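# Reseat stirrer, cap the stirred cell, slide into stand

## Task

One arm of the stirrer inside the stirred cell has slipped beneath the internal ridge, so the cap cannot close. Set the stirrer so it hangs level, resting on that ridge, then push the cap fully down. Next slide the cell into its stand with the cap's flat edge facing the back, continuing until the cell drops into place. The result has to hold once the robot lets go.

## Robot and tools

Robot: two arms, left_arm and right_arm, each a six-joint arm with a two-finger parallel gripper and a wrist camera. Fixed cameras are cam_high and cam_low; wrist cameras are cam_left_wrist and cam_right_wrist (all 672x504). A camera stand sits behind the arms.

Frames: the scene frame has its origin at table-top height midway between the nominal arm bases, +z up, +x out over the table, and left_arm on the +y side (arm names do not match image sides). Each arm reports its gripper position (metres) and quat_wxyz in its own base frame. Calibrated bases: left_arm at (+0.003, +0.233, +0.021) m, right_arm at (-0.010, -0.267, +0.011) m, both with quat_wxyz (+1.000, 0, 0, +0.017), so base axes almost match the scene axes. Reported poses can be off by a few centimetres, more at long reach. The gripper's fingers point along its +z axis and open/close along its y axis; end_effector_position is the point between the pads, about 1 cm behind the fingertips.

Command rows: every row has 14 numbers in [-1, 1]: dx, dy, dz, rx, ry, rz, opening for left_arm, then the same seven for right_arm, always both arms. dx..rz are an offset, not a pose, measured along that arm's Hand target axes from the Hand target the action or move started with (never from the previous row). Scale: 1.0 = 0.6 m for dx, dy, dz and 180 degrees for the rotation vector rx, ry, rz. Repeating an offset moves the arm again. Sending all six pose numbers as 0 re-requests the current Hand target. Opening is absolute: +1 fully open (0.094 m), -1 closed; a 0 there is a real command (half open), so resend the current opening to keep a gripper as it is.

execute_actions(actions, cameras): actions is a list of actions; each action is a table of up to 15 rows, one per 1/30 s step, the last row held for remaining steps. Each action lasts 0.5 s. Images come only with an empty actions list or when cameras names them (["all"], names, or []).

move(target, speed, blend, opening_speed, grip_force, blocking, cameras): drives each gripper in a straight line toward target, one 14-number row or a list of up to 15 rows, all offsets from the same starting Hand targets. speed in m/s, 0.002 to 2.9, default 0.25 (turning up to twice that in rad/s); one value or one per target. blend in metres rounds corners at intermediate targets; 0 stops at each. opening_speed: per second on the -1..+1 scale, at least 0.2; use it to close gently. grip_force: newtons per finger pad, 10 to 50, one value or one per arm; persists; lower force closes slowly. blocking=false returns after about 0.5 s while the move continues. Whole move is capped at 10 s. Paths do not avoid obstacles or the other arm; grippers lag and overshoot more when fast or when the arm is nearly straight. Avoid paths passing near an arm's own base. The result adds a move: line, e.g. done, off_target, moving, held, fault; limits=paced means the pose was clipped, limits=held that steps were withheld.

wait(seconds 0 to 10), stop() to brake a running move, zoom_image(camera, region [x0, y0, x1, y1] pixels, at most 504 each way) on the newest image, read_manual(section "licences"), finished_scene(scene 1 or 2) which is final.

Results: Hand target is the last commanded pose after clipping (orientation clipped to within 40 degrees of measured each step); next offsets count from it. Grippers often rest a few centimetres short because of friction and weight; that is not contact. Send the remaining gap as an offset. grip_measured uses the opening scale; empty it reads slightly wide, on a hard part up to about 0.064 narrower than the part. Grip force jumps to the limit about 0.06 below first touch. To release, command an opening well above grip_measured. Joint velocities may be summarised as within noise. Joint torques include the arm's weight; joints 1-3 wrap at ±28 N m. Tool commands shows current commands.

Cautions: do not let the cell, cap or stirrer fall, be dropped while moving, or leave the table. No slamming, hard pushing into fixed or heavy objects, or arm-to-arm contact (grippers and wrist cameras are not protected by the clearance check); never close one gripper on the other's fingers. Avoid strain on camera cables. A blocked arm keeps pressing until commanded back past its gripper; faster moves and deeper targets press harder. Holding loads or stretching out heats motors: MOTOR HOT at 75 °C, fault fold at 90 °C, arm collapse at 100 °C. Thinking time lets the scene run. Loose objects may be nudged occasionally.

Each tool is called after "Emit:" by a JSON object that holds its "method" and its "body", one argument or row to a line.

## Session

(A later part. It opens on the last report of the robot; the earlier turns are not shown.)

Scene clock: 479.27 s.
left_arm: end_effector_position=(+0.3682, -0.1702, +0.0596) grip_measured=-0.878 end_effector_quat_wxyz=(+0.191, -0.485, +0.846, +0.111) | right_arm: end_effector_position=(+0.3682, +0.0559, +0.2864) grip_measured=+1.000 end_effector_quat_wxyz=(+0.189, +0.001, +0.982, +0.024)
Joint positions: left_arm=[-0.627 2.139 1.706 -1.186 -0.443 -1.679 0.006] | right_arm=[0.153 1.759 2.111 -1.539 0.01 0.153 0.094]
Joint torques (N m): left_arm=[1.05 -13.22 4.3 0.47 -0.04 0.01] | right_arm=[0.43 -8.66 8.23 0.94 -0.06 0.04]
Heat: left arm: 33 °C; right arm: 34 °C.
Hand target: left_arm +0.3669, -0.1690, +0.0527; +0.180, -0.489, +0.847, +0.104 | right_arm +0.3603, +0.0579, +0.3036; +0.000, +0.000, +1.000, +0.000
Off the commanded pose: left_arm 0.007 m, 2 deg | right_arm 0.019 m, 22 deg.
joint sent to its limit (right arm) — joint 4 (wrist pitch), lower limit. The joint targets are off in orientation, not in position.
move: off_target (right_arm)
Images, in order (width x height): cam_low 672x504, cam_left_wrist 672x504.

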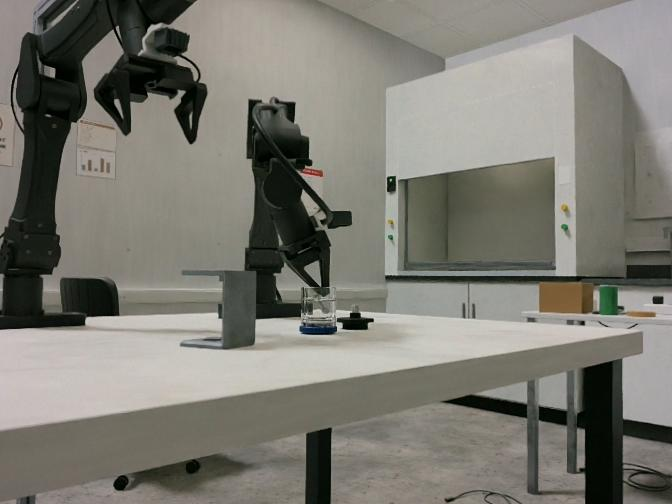

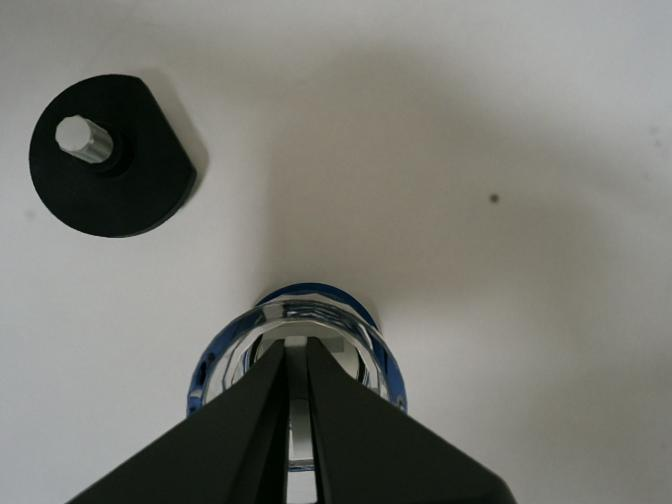

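Emit:
{"method": "move", "body": {
  "target": [-0.0137,0,-0.0293,0,0.0,0,-0.97,0,0,0,0,0,0,1],
  "speed": 0.04,
  "cameras": ["cam_left_wrist","cam_low","cam_high"]
}}

Emit:
{"method": "zoom_image", "body": {
  "camera": "cam_low",
  "region": [285, 275, 345, 340]
}}

Emit:
{"method": "zoom_image", "body": {
  "camera": "cam_left_wrist",
  "region": [190, 225, 410, 504]
}}

Scene clock: 483.73 s.
left_arm: end_effector_position=(+0.3681, -0.1700, +0.0602) grip_measured=-0.878 end_effector_quat_wxyz=(+0.184, -0.488, +0.846, +0.109) | right_arm: end_effector_position=(+0.3682, +0.0559, +0.2864) grip_measured=+1.000 end_effector_quat_wxyz=(+0.189, +0.001, +0.982, +0.024)
Joint positions: left_arm=[-0.621 2.139 1.711 -1.191 -0.429 -1.677 0.006] | right_arm=[0.153 1.759 2.111 -1.539 0.01 0.153 0.094]
Joint torques (N m): left_arm=[0.54 -14.72 8.08 -0.23 -0.16 0.01] | right_arm=[0.43 -8.62 8.23 0.94 -0.06 0.03]
Heat: left arm: 34 °C; right arm: 34 °C.
Hand target: left_arm +0.3670, -0.1686, +0.0721; +0.180, -0.489, +0.847, +0.104 | right_arm +0.3603, +0.0579, +0.3036; +0.000, +0.000, +1.000, +0.000
Off the commanded pose: left_arm 0.012 m, 1 deg | right_arm 0.019 m, 22 deg.
joint sent to its limit (right arm) — joint 4 (wrist pitch), lower limit. The joint targets are off in orientation, not in position.
move: off_target (left_arm, right_arm)
Images, in order (width x height): cam_high 672x504, cam_low 672x504, cam_left_wrist 672x504.

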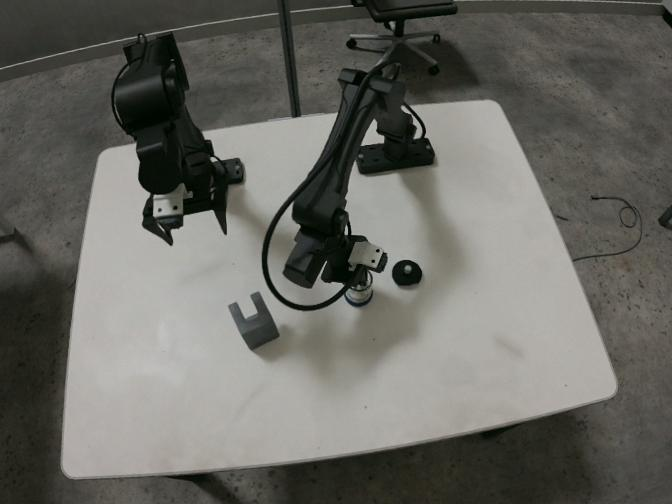

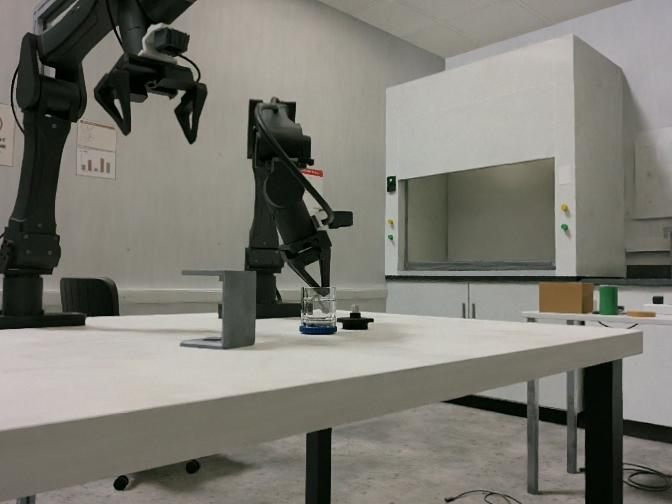

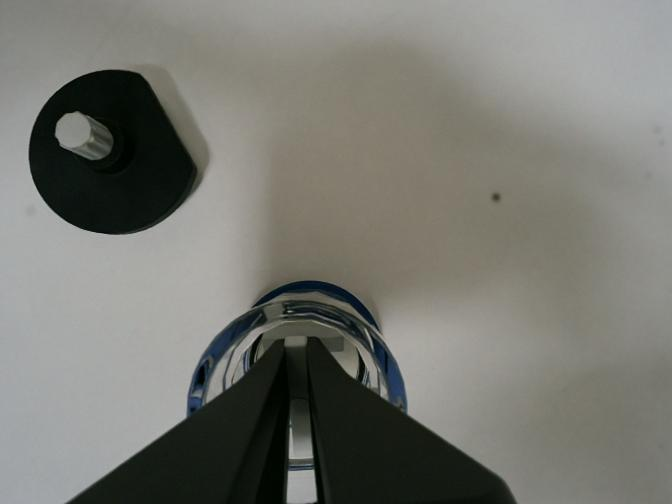

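Scaled by 7.754 from the camera's 672x504 image, which has a finer 960x720 frame.

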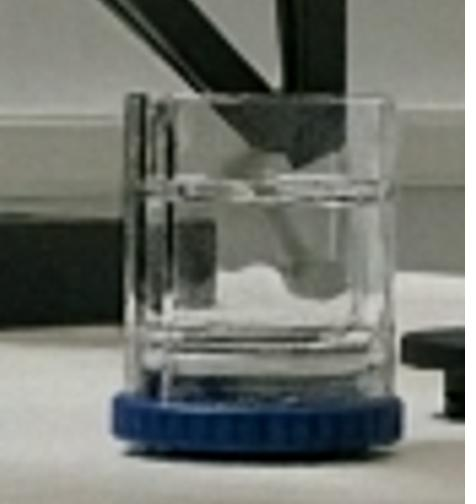

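Scaled by 1.806 from the camera's 672x504 image, which has a finer 960x720 frame.

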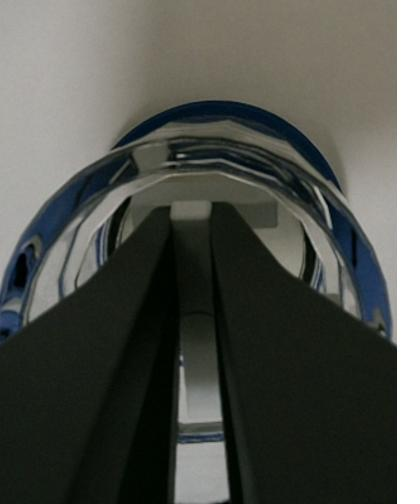

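Emit:
{"method": "move", "body": {
  "target": [-0.0045,0,-0.0105,0,0.0,0,-0.97,0,0,0,0,0,0,1],
  "speed": 0.04,
  "cameras": ["cam_left_wrist","cam_low"]
}}

Emit:
{"method": "zoom_image", "body": {
  "camera": "cam_low",
  "region": [285, 275, 345, 340]
}}

Emit:
{"method": "zoom_image", "body": {
  "camera": "cam_left_wrist",
  "region": [190, 225, 410, 504]
}}

Scene clock: 488.07 s.
left_arm: end_effector_position=(+0.3644, -0.1698, +0.0625) grip_measured=-0.878 end_effector_quat_wxyz=(+0.176, -0.487, +0.848, +0.113) | right_arm: end_effector_position=(+0.3682, +0.0559, +0.2864) grip_measured=+1.000 end_effector_quat_wxyz=(+0.189, +0.001, +0.982, +0.024)
Joint positions: left_arm=[-0.621 2.139 1.723 -1.219 -0.417 -1.676 0.006] | right_arm=[0.153 1.759 2.111 -1.539 0.01 0.153 0.094]
Joint torques (N m): left_arm=[0.51 -14.98 8.87 -0.25 -0.29 0] | right_arm=[0.43 -8.62 8.18 0.95 -0.06 0.03]
Heat: left arm: 36 °C; right arm: 34 °C.
Hand target: left_arm +0.3670, -0.1687, +0.0789; +0.180, -0.489, +0.847, +0.104 | right_arm +0.3603, +0.0579, +0.3036; +0.000, +0.000, +1.000, +0.000
Off the commanded pose: left_arm 0.017 m, 1 deg | right_arm 0.019 m, 22 deg.
joint sent to its limit (right arm) — joint 4 (wrist pitch), lower limit. The joint targets are off in orientation, not in position.
move: off_target (left_arm, right_arm)
Images, in order (width x height): cam_low 672x504, cam_left_wrist 672x504.

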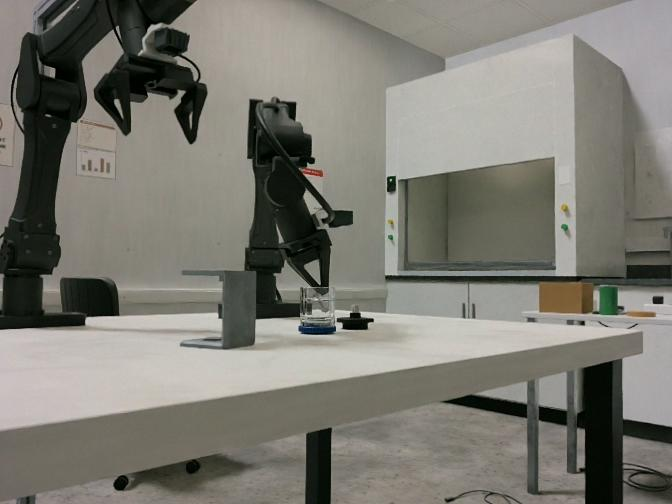

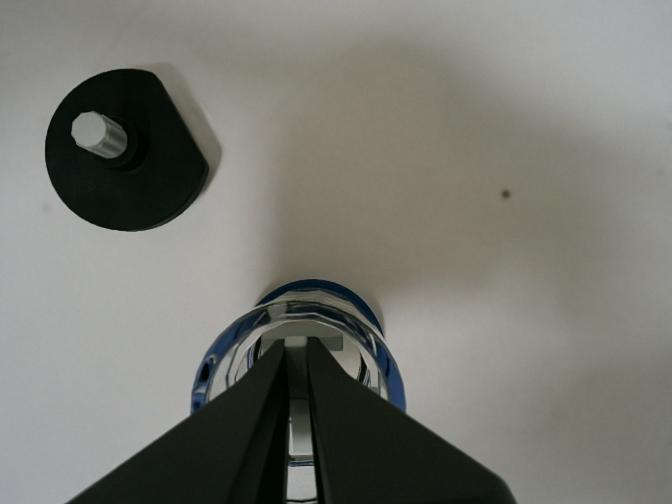

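Scaled by 7.754 from the camera's 672x504 image, which has a finer 960x720 frame.

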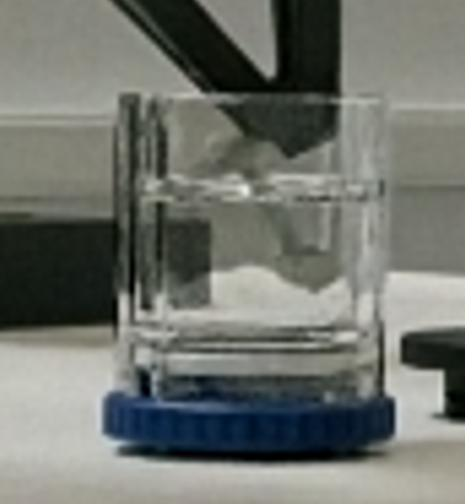

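Scaled by 1.806 from the camera's 672x504 image, which has a finer 960x720 frame.

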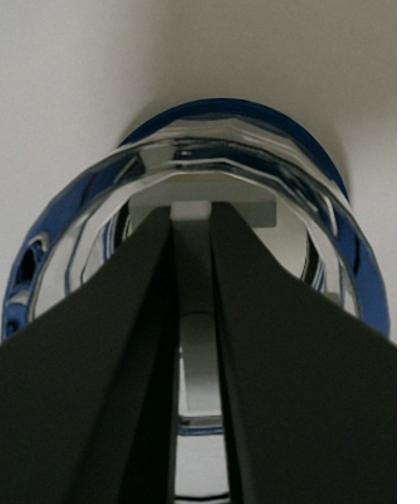

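Emit:
{"method": "move", "body": {
  "target": [-0.012,-0.004,-0.012,0,0.0,0,-0.97,0,0,0,0,0,0,1],
  "speed": 0.04,
  "cameras": ["cam_left_wrist","cam_low"]
}}

Emit:
{"method": "zoom_image", "body": {
  "camera": "cam_low",
  "region": [285, 275, 345, 340]
}}

Emit:
{"method": "zoom_image", "body": {
  "camera": "cam_left_wrist",
  "region": [190, 225, 410, 504]
}}

Scene clock: 493.07 s.
left_arm: end_effector_position=(+0.3678, -0.1683, +0.0729) grip_measured=-0.878 end_effector_quat_wxyz=(+0.174, -0.487, +0.848, +0.112) | right_arm: end_effector_position=(+0.3682, +0.0559, +0.2864) grip_measured=+1.000 end_effector_quat_wxyz=(+0.189, +0.001, +0.982, +0.024)
Joint positions: left_arm=[-0.612 2.139 1.766 -1.258 -0.413 -1.666 0.006] | right_arm=[0.153 1.759 2.111 -1.539 0.01 0.153 0.094]
Joint torques (N m): left_arm=[0.44 -14.82 8.91 -0.2 -0.34 0.02] | right_arm=[0.42 -8.64 8.21 0.94 -0.06 0.02]
Heat: left arm: 38 °C; right arm: 34 °C.
Hand target: left_arm +0.3709, -0.1668, +0.0884; +0.180, -0.489, +0.847, +0.104 | right_arm +0.3603, +0.0579, +0.3036; +0.000, +0.000, +1.000, +0.000
Off the commanded pose: left_arm 0.016 m, 1 deg | right_arm 0.019 m, 22 deg.
joint sent to its limit (right arm) — joint 4 (wrist pitch), lower limit. The joint targets are off in orientation, not in position.
move: off_target (left_arm, right_arm)
Images, in order (width x height): cam_low 672x504, cam_left_wrist 672x504.

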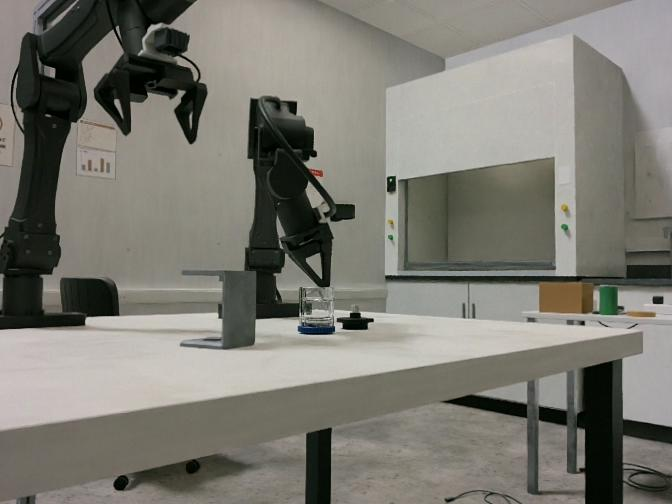

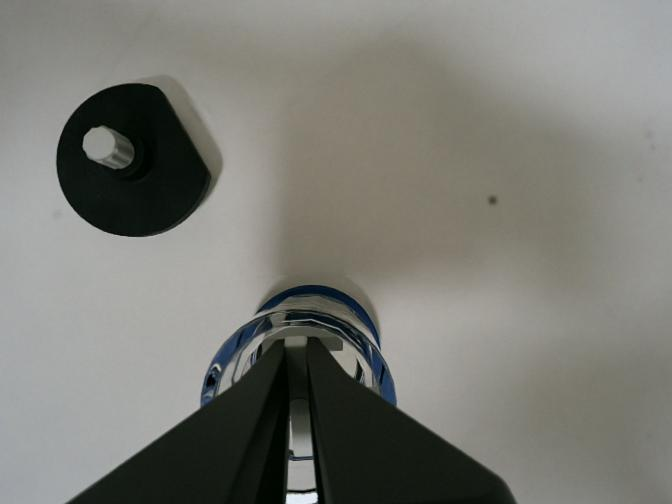

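Scaled by 7.754 from the camera's 672x504 image, which has a finer 960x720 frame.

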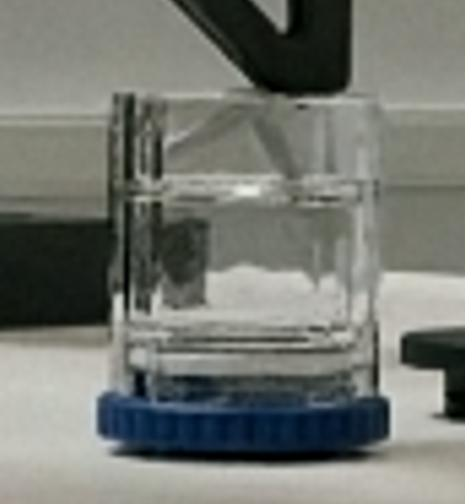

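Scaled by 1.806 from the camera's 672x504 image, which has a finer 960x720 frame.

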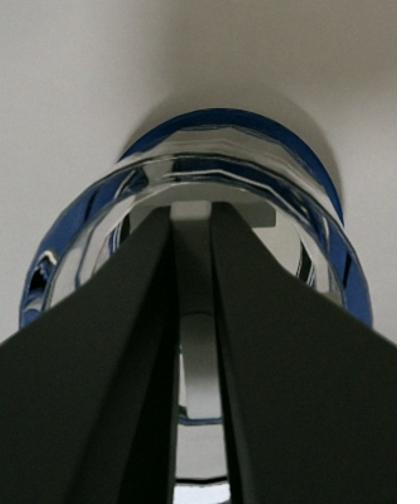

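Emit:
{"method": "move", "body": {
  "target": [-0.0037,0.0,0.0007,0,0.0722,0,-0.97,0,0,0,0,0,0,1],
  "speed": 0.04,
  "cameras": ["cam_left_wrist","cam_low"]
}}

Emit:
{"method": "zoom_image", "body": {
  "camera": "cam_low",
  "region": [285, 275, 345, 340]
}}

Emit:
{"method": "zoom_image", "body": {
  "camera": "cam_left_wrist",
  "region": [190, 225, 410, 504]
}}

Scene clock: 506.97 s.
left_arm: end_effector_position=(+0.3675, -0.1642, +0.0652) grip_measured=-0.878 end_effector_quat_wxyz=(+0.072, -0.495, +0.863, +0.070) | right_arm: end_effector_position=(+0.3682, +0.0559, +0.2864) grip_measured=+1.000 end_effector_quat_wxyz=(+0.189, +0.001, +0.982, +0.024)
Joint positions: left_arm=[-0.51 2.139 1.783 -1.261 -0.196 -1.557 0.006] | right_arm=[0.153 1.759 2.111 -1.539 0.01 0.153 0.094]
Joint torques (N m): left_arm=[0.49 -16.9 8.94 -0.13 -0.1 -0.01] | right_arm=[0.44 -8.64 8.25 0.94 -0.06 0.03]
Heat: left arm: 41 °C; right arm: 34 °C.
Hand target: left_arm +0.3721, -0.1648, +0.0890; +0.083, -0.498, +0.862, +0.048 | right_arm +0.3603, +0.0579, +0.3036; +0.000, +0.000, +1.000, +0.000
Off the commanded pose: left_arm 0.024 m, 3 deg | right_arm 0.019 m, 22 deg.
joint sent to its limit (right arm) — joint 4 (wrist pitch), lower limit. The joint targets are off in orientation, not in position.
move: off_target (left_arm, right_arm)
Images, in order (width x height): cam_low 672x504, cam_left_wrist 672x504.

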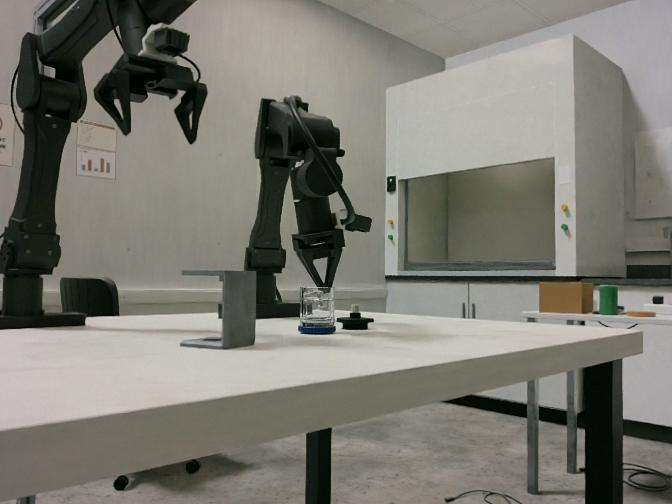

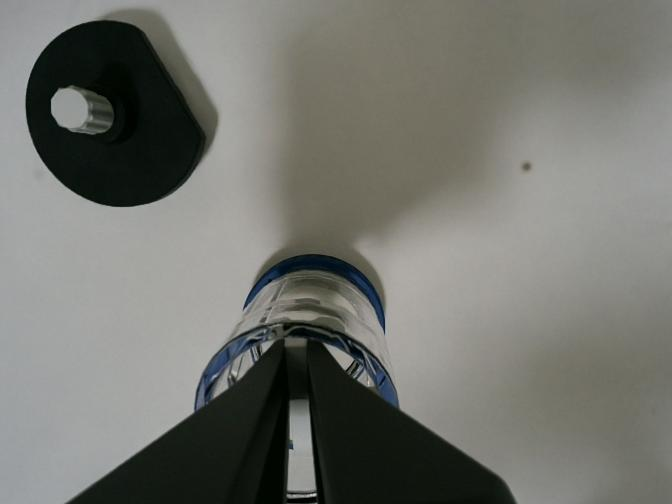

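Scaled by 7.754 from the camera's 672x504 image, which has a finer 960x720 frame.

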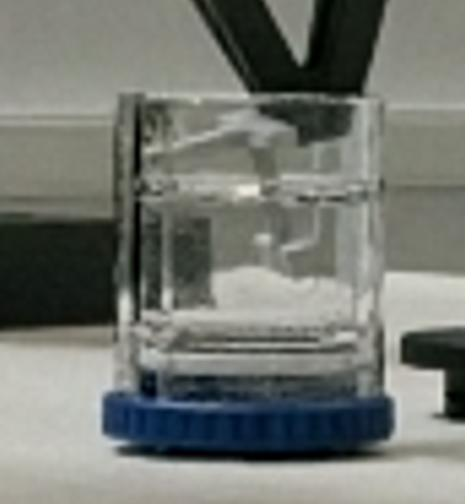

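Scaled by 1.806 from the camera's 672x504 image, which has a finer 960x720 frame.

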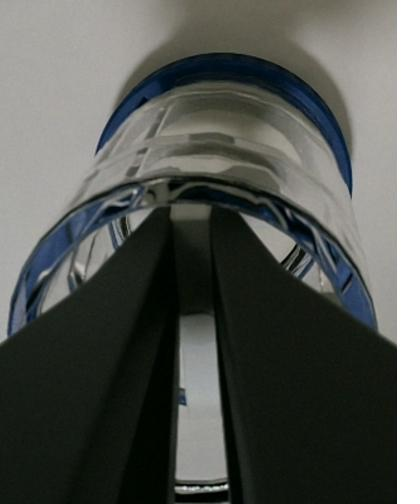

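Emit:
{"method": "move", "body": {
  "target": [0.0147,0.0,0.048,0,0,0,-0.97,0,0,0,0,0,0,1],
  "speed": 0.04,
  "cameras": ["cam_left_wrist","cam_low"]
}}

Emit:
{"method": "zoom_image", "body": {
  "camera": "cam_low",
  "region": [285, 275, 345, 340]
}}

Emit:
{"method": "zoom_image", "body": {
  "camera": "cam_left_wrist",
  "region": [190, 225, 410, 504]
}}

Scene clock: 515.17 s.
left_arm: end_effector_position=(+0.3673, -0.1644, +0.0612) grip_measured=-0.878 end_effector_quat_wxyz=(+0.076, -0.496, +0.863, +0.062) | right_arm: end_effector_position=(+0.3682, +0.0559, +0.2864) grip_measured=+1.000 end_effector_quat_wxyz=(+0.189, +0.001, +0.982, +0.024)
Joint positions: left_arm=[-0.51 2.122 1.741 -1.219 -0.194 -1.557 0.006] | right_arm=[0.153 1.759 2.111 -1.539 0.01 0.153 0.094]
Joint torques (N m): left_arm=[-0.18 -13.61 4.63 0.66 -0.12 -0.09] | right_arm=[0.4 -8.62 8.23 0.95 -0.06 0.03]
Heat: left arm: 44 °C; right arm: 34 °C.
Hand target: left_arm +0.3705, -0.1676, +0.0590; +0.083, -0.498, +0.862, +0.048 | right_arm +0.3603, +0.0579, +0.3036; +0.000, +0.000, +1.000, +0.000
Off the commanded pose: left_arm 0.005 m, 2 deg | right_arm 0.019 m, 22 deg.
joint sent to its limit (right arm) — joint 4 (wrist pitch), lower limit. The joint targets are off in orientation, not in position.
move: off_target (right_arm)
Images, in order (width x height): cam_low 672x504, cam_left_wrist 672x504.

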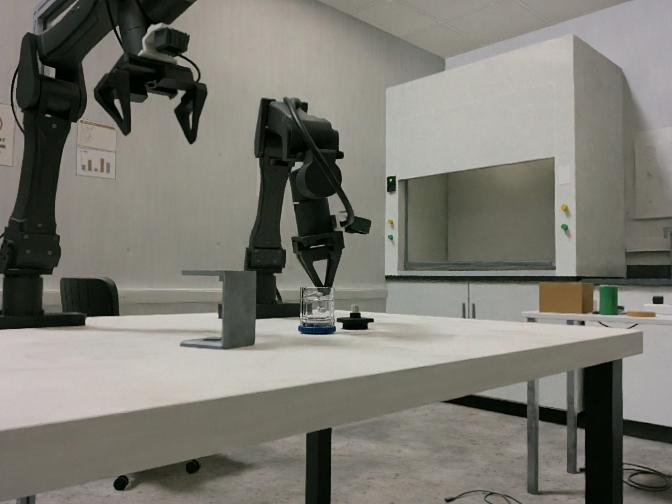

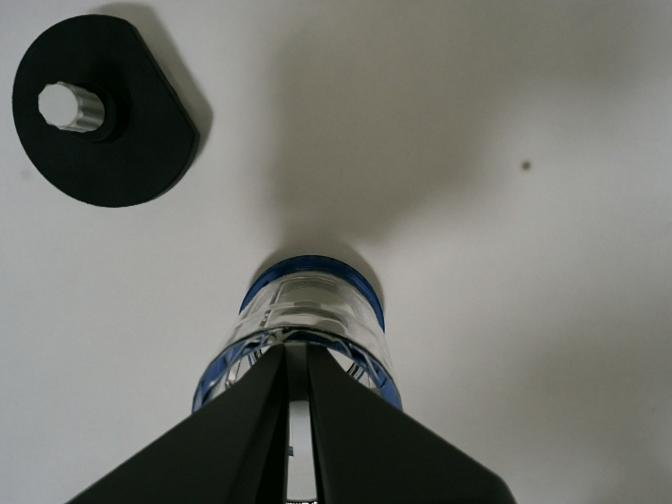

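Scaled by 7.754 from the camera's 672x504 image, which has a finer 960x720 frame.

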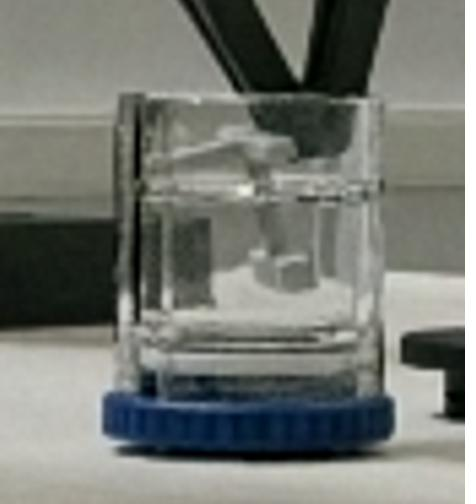

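Scaled by 1.806 from the camera's 672x504 image, which has a finer 960x720 frame.

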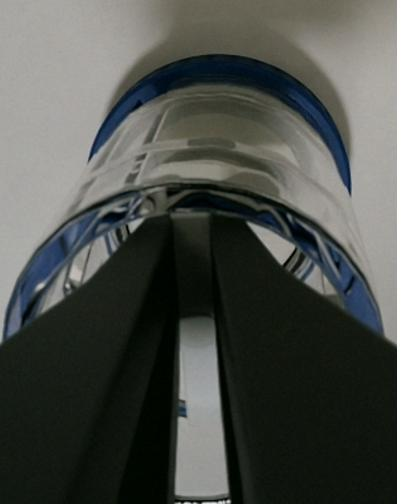

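Emit:
{"method": "move", "body": {
  "target": [0.01,0.0,0.016,0,0.02,0,-0.97,0,0,0,0,0,0,1],
  "speed": 0.04,
  "cameras": ["cam_left_wrist","cam_low"]
}}

Emit:
{"method": "zoom_image", "body": {
  "camera": "cam_low",
  "region": [285, 275, 345, 340]
}}

Emit:
{"method": "zoom_image", "body": {
  "camera": "cam_left_wrist",
  "region": [190, 225, 410, 504]
}}

Scene clock: 520.53 s.
left_arm: end_effector_position=(+0.3661, -0.1671, +0.0591) grip_measured=-0.878 end_effector_quat_wxyz=(+0.060, -0.498, +0.864, +0.045) | right_arm: end_effector_position=(+0.3682, +0.0559, +0.2864) grip_measured=+1.000 end_effector_quat_wxyz=(+0.189, +0.001, +0.982, +0.024)
Joint positions: left_arm=[-0.498 2.111 1.722 -1.196 -0.15 -1.545 0.006] | right_arm=[0.153 1.759 2.111 -1.539 0.01 0.153 0.094]
Joint torques (N m): left_arm=[0.21 -12.1 4.22 0.83 0.12 -0.01] | right_arm=[0.4 -8.62 8.24 0.94 -0.06 0.03]
Heat: left arm: 43 °C; right arm: 34 °C.
Hand target: left_arm +0.3685, -0.1711, +0.0485; +0.056, -0.499, +0.864, +0.032 | right_arm +0.3603, +0.0579, +0.3036; +0.000, +0.000, +1.000, +0.000
Off the commanded pose: left_arm 0.012 m, 2 deg | right_arm 0.019 m, 22 deg.
joint sent to its limit (right arm) — joint 4 (wrist pitch), lower limit. The joint targets are off in orientation, not in position.
move: off_target (left_arm, right_arm)
Images, in order (width x height): cam_low 672x504, cam_left_wrist 672x504.

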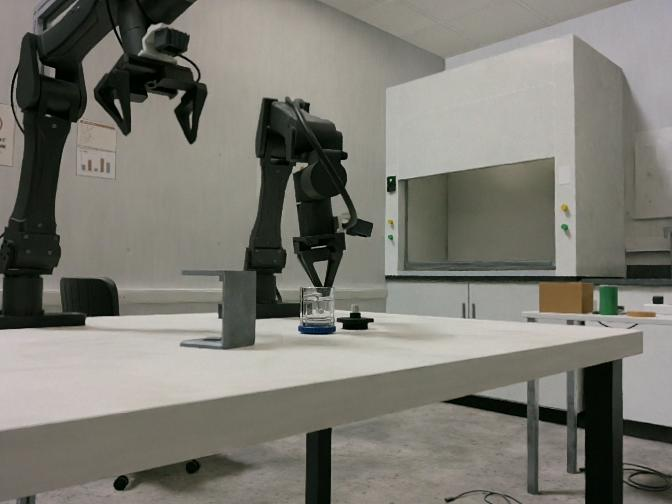

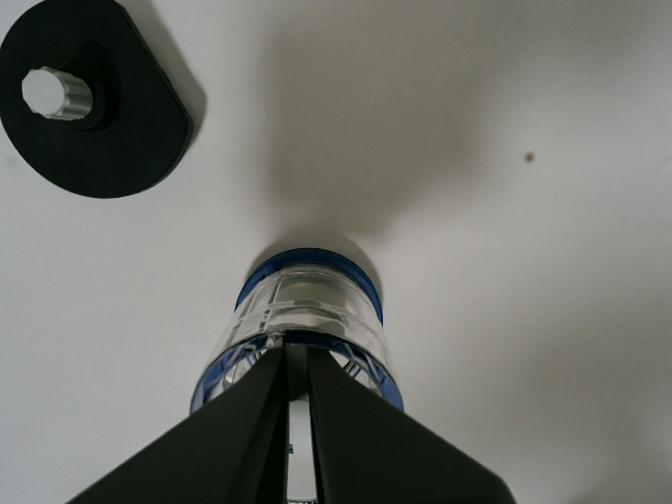

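Scaled by 7.754 from the camera's 672x504 image, which has a finer 960x720 frame.

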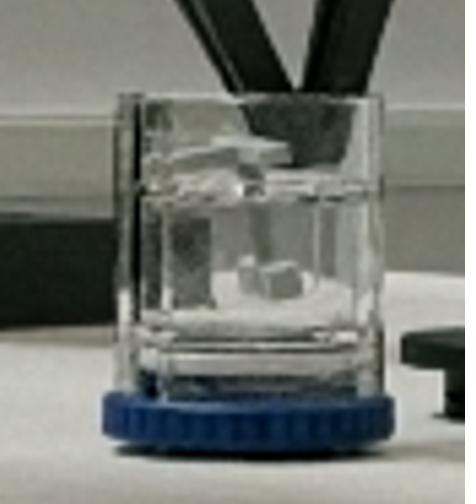

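Scaled by 1.806 from the camera's 672x504 image, which has a finer 960x720 frame.

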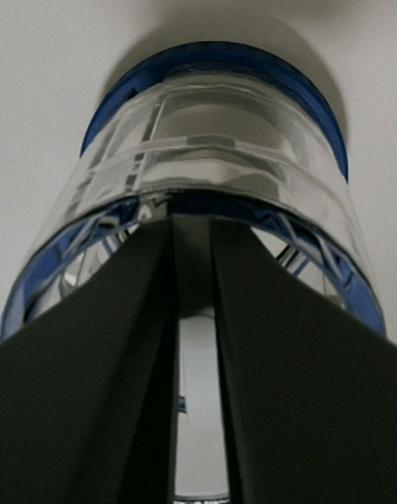

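Emit:
{"method": "move", "body": {
  "target": [0.006,0.0,0.009,0,0.0,0,-0.97,0,0,0,0,0,0,1],
  "speed": 0.04,
  "cameras": ["cam_left_wrist","cam_low"]
}}

Emit:
{"method": "zoom_image", "body": {
  "camera": "cam_low",
  "region": [285, 275, 345, 340]
}}

Emit:
{"method": "zoom_image", "body": {
  "camera": "cam_left_wrist",
  "region": [190, 225, 410, 504]
}}

Scene clock: 525.23 s.
left_arm: end_effector_position=(+0.3659, -0.1671, +0.0584) grip_measured=-0.878 end_effector_quat_wxyz=(+0.062, -0.498, +0.864, +0.042) | right_arm: end_effector_position=(+0.3682, +0.0559, +0.2864) grip_measured=+1.000 end_effector_quat_wxyz=(+0.189, +0.001, +0.982, +0.024)
Joint positions: left_arm=[-0.498 2.104 1.709 -1.183 -0.15 -1.544 0.006] | right_arm=[0.153 1.759 2.111 -1.539 0.01 0.153 0.094]
Joint torques (N m): left_arm=[-0.32 -11.06 3.79 0.91 0.13 -0.11] | right_arm=[0.43 -8.62 8.23 0.94 -0.06 0.02]
Heat: left arm: 42 °C; right arm: 34 °C.
Hand target: left_arm +0.3669, -0.1735, +0.0426; +0.056, -0.499, +0.864, +0.033 | right_arm +0.3603, +0.0579, +0.3036; +0.000, +0.000, +1.000, +0.000
Off the commanded pose: left_arm 0.017 m, 1 deg | right_arm 0.019 m, 22 deg.
joint sent to its limit (right arm) — joint 4 (wrist pitch), lower limit. The joint targets are off in orientation, not in position.
move: off_target (left_arm, right_arm)
Images, in order (width x height): cam_low 672x504, cam_left_wrist 672x504.

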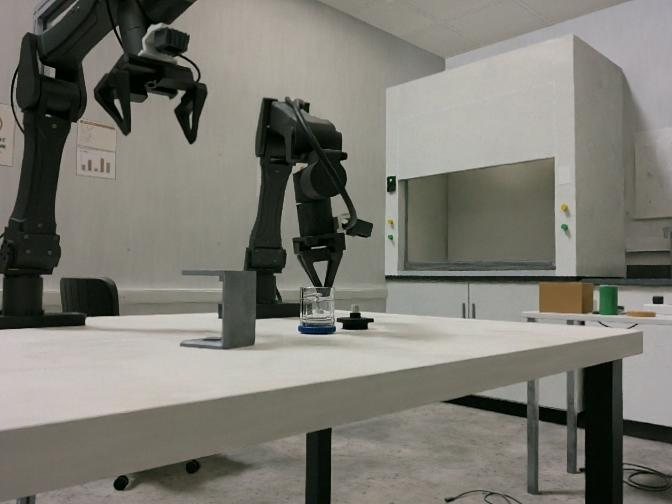

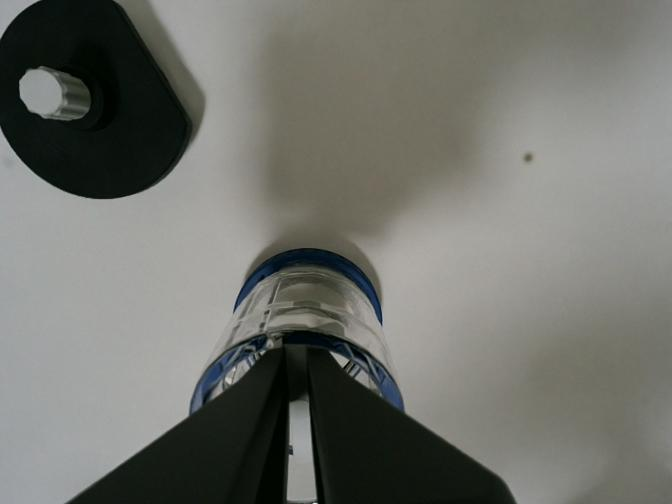

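Scaled by 7.754 from the camera's 672x504 image, which has a finer 960x720 frame.

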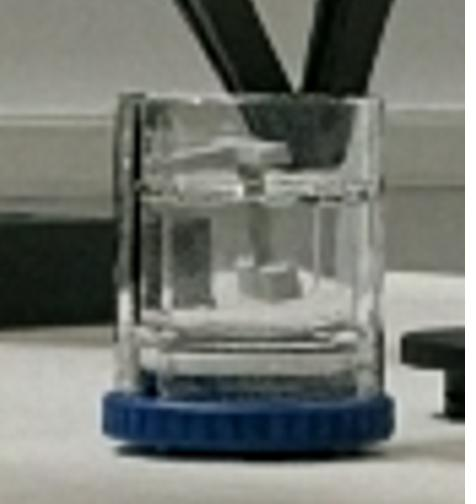

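Scaled by 1.806 from the camera's 672x504 image, which has a finer 960x720 frame.

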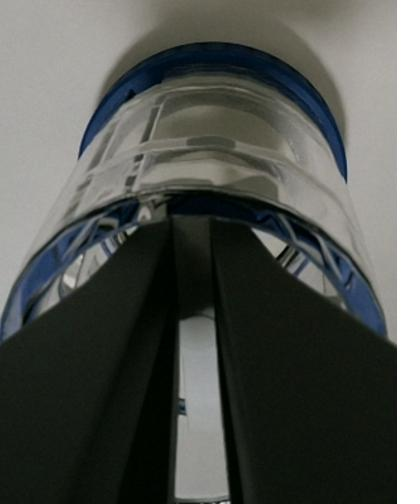

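Emit:
{"method": "move", "body": {
  "target": [-0.009,0.0,-0.02,0,0.0,0,-0.97,0,0,0,0,0,0,1],
  "speed": 0.04
}}

Emit:
{"method": "move", "body": {
  "target": [0,0.0,0,0,0.0,0,-0.7,0,0,0,0,0,0,1],
  "opening_speed": 0.5,
  "cameras": ["cam_left_wrist","cam_low"]
}}

Emit:
{"method": "zoom_image", "body": {
  "camera": "cam_low",
  "region": [285, 275, 345, 340]
}}

Emit:
{"method": "zoom_image", "body": {
  "camera": "cam_left_wrist",
  "region": [190, 225, 410, 504]
}}

Scene clock: 533.17 s.
left_arm: end_effector_position=(+0.3660, -0.1669, +0.0587) grip_measured=-0.878 end_effector_quat_wxyz=(+0.061, -0.498, +0.864, +0.042) | right_arm: end_effector_position=(+0.3682, +0.0559, +0.2864) grip_measured=+1.000 end_effector_quat_wxyz=(+0.189, +0.001, +0.982, +0.024)
Joint positions: left_arm=[-0.496 2.104 1.71 -1.184 -0.147 -1.543 0.006] | right_arm=[0.153 1.759 2.111 -1.539 0.01 0.153 0.094]
Joint torques (N m): left_arm=[0.31 -11.88 6.71 0.42 0.1 -0.02] | right_arm=[0.42 -8.61 8.21 0.94 -0.06 0.02]
Heat: left arm: 41 °C; right arm: 34 °C.
Hand target: left_arm +0.3688, -0.1703, +0.0552; +0.056, -0.499, +0.864, +0.033 | right_arm +0.3603, +0.0579, +0.3036; +0.000, +0.000, +1.000, +0.000
Off the commanded pose: left_arm 0.006 m, 1 deg | right_arm 0.019 m, 22 deg.
joint sent to its limit (right arm) — joint 4 (wrist pitch), lower limit. The joint targets are off in orientation, not in position.
move: off_target (right_arm)

Scene clock: 533.93 s.
left_arm: end_effector_position=(+0.3660, -0.1681, +0.0585) grip_measured=-0.704 end_effector_quat_wxyz=(+0.058, -0.499, +0.864, +0.039) | right_arm: end_effector_position=(+0.3682, +0.0559, +0.2864) grip_measured=+1.000 end_effector_quat_wxyz=(+0.189, +0.001, +0.982, +0.024)
Joint positions: left_arm=[-0.496 2.104 1.71 -1.182 -0.14 -1.543 0.014] | right_arm=[0.153 1.759 2.111 -1.539 0.01 0.153 0.094]
Joint torques (N m): left_arm=[0.29 -11.84 6.69 0.41 0.03 -0.01] | right_arm=[0.42 -8.59 8.23 0.94 -0.06 0.02]
Heat: left arm: 41 °C; right arm: 34 °C.
Hand target: left_arm +0.3689, -0.1703, +0.0552; +0.056, -0.499, +0.864, +0.032 | right_arm +0.3603, +0.0579, +0.3036; +0.000, +0.000, +1.000, +0.000
Off the commanded pose: left_arm 0.005 m, 1 deg | right_arm 0.019 m, 22 deg.
joint sent to its limit (right arm) — joint 4 (wrist pitch), lower limit. The joint targets are off in orientation, not in position.
move: off_target (right_arm)
Images, in order (width x height): cam_low 672x504, cam_left_wrist 672x504.

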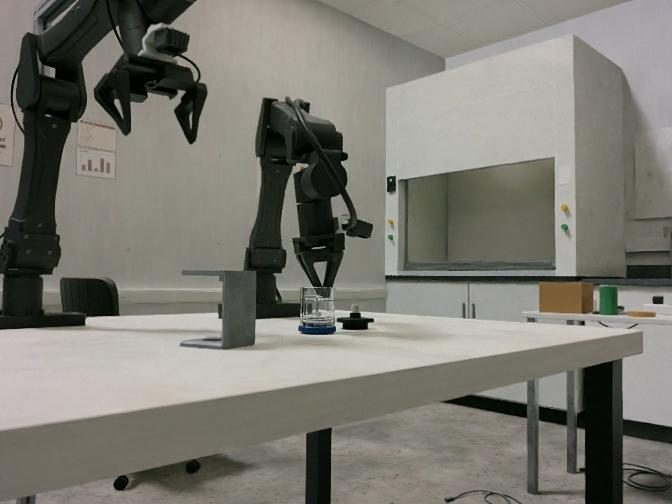

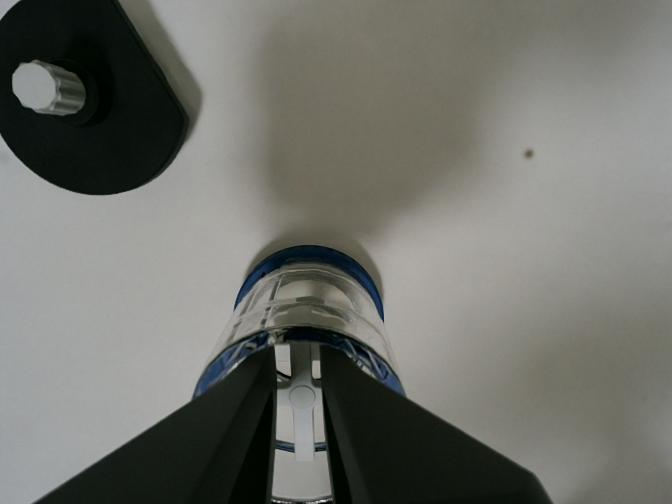

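Scaled by 7.754 from the camera's 672x504 image, which has a finer 960x720 frame.

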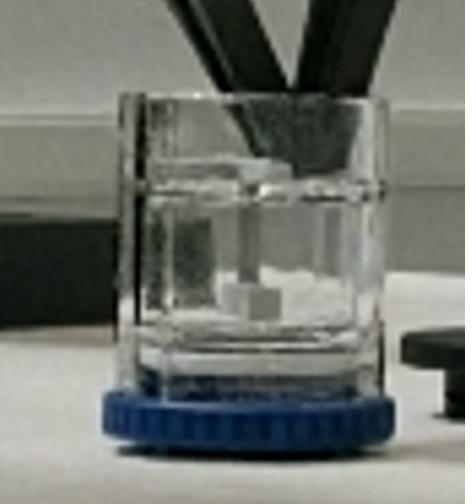

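Scaled by 1.806 from the camera's 672x504 image, which has a finer 960x720 frame.

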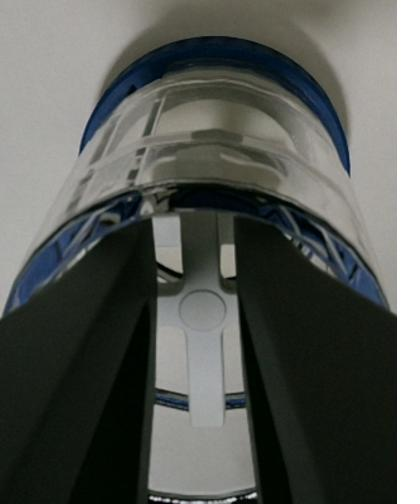

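Emit:
{"method": "move", "body": {
  "target": [-0.018,0.0,-0.16,0,0.0,0,-0.7,0,0,0,0,0,0,1],
  "speed": 0.08,
  "cameras": ["all"]
}}

Emit:
{"method": "zoom_image", "body": {
  "camera": "cam_low",
  "region": [285, 275, 345, 340]
}}

Emit:
{"method": "zoom_image", "body": {
  "camera": "cam_left_wrist",
  "region": [190, 225, 410, 404]
}}

Scene clock: 540.30 s.
left_arm: end_effector_position=(+0.3690, -0.1712, +0.1545) grip_measured=-0.703 end_effector_quat_wxyz=(+0.063, -0.500, +0.864, +0.024) | right_arm: end_effector_position=(+0.3682, +0.0559, +0.2864) grip_measured=+1.000 end_effector_quat_wxyz=(+0.189, +0.001, +0.982, +0.024)
Joint positions: left_arm=[-0.496 2.104 2.094 -1.535 -0.133 -1.543 0.014] | right_arm=[0.153 1.759 2.111 -1.539 0.01 0.153 0.094]
Joint torques (N m): left_arm=[-0.05 -10.62 8.61 -0.04 -0.06 -0.08] | right_arm=[0.44 -8.64 8.21 0.95 -0.05 0.03]
Heat: left arm: 41 °C; right arm: 34 °C.
Hand target: left_arm +0.3680, -0.1718, +0.1518; +0.056, -0.499, +0.864, +0.032 | right_arm +0.3603, +0.0579, +0.3036; +0.000, +0.000, +1.000, +0.000
Off the commanded pose: left_arm 0.003 m, 1 deg | right_arm 0.019 m, 22 deg.
joint sent to its limit (right arm) — joint 4 (wrist pitch), lower limit. The joint targets are off in orientation, not in position.
move: off_target (right_arm)

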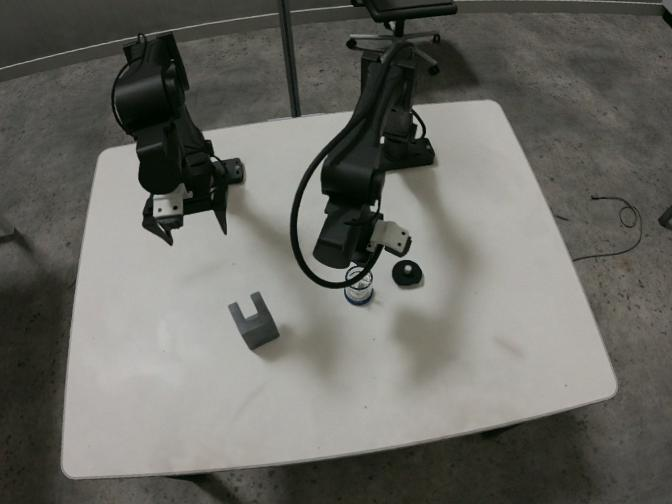

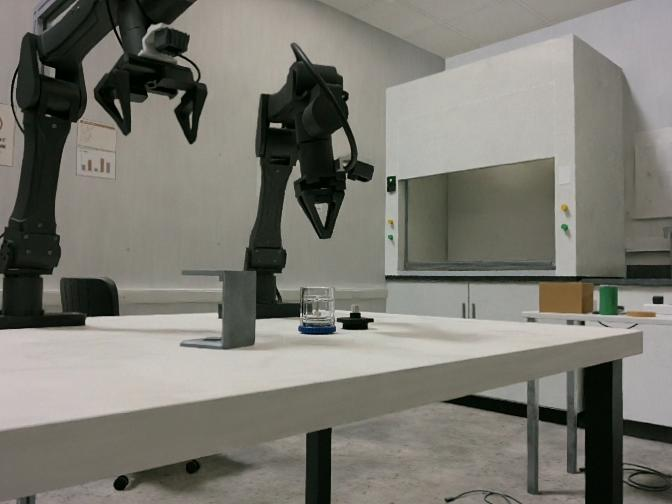

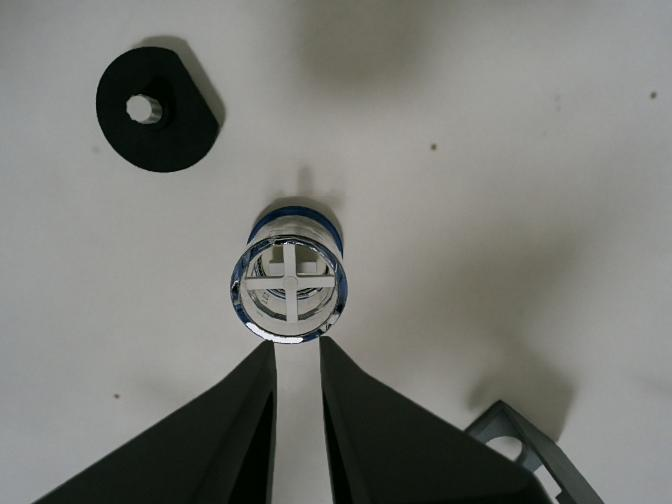

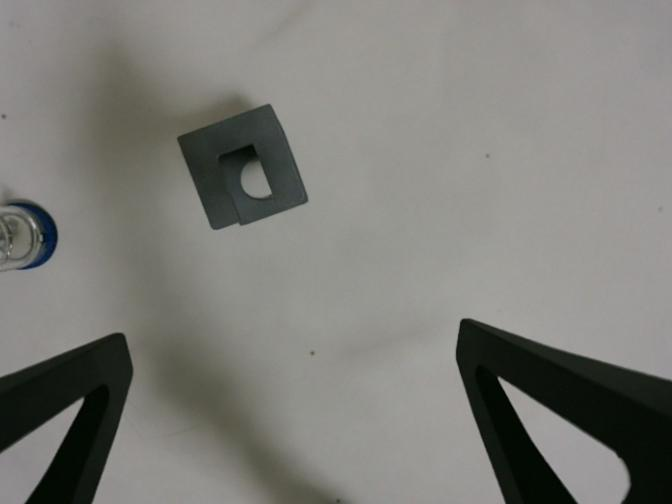

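Scaled by 7.754 from the camera's 672x504 image, which has a finer 960x720 frame.

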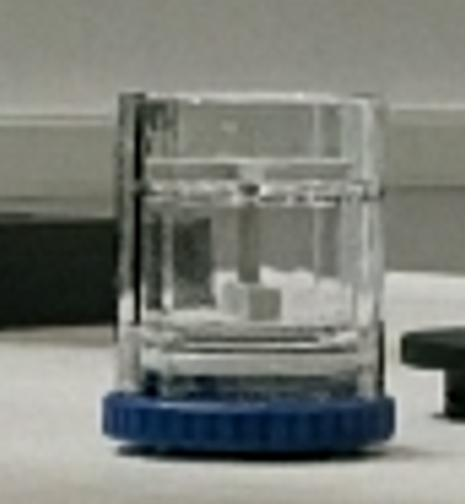

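Scaled by 2.291 from the camera's 672x504 image, which has a finer 960x720 frame.

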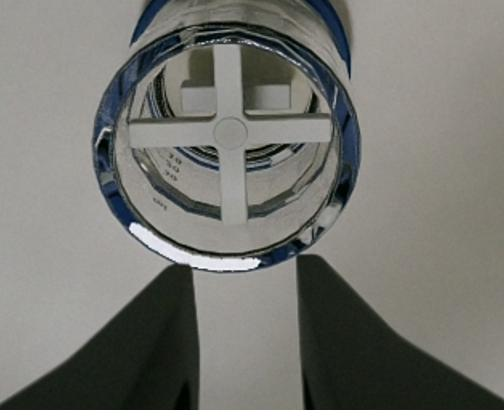

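Emit:
{"method": "move", "body": {
  "target": [-0.1282,0.1215,0.0823,0.0214,0.0374,0.333,-0.2,0,0,0,0,0,0,1],
  "speed": 0.15,
  "cameras": ["cam_left_wrist"]
}}

Scene clock: 568.77 s.
left_arm: end_effector_position=(+0.3443, -0.0621, +0.1020) grip_measured=-0.203 end_effector_quat_wxyz=(-0.023, -0.002, +1.000, +0.012) | right_arm: end_effector_position=(+0.3682, +0.0559, +0.2864) grip_measured=+1.000 end_effector_quat_wxyz=(+0.189, +0.001, +0.982, +0.024)
Joint positions: left_arm=[-0.189 1.92 1.623 -1.322 -0.014 -0.194 0.037] | right_arm=[0.153 1.759 2.111 -1.539 0.01 0.153 0.094]
Joint torques (N m): left_arm=[0.34 -14.61 5.94 0.31 0.14 0] | right_arm=[0.39 -8.64 8.21 0.95 -0.06 0.03]
Heat: left arm: 39 °C; right arm: 34 °C.
Hand target: left_arm +0.3463, -0.0637, +0.1129; +0.000, +0.000, +1.000, +0.000 | right_arm +0.3603, +0.0579, +0.3036; +0.000, +0.000, +1.000, +0.000
Off the commanded pose: left_arm 0.011 m, 3 deg | right_arm 0.019 m, 22 deg.
joint sent to its limit (right arm) — joint 4 (wrist pitch), lower limit. The joint targets are off in orientation, not in position.
move: off_target (left_arm, right_arm)
Images, in order (width x height): cam_left_wrist 672x504.

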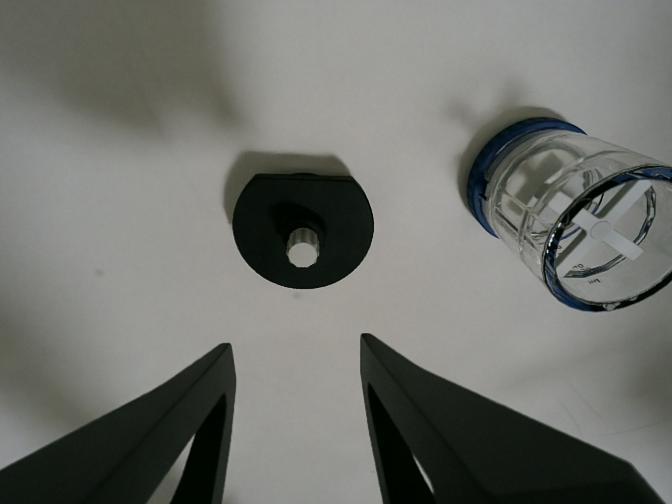

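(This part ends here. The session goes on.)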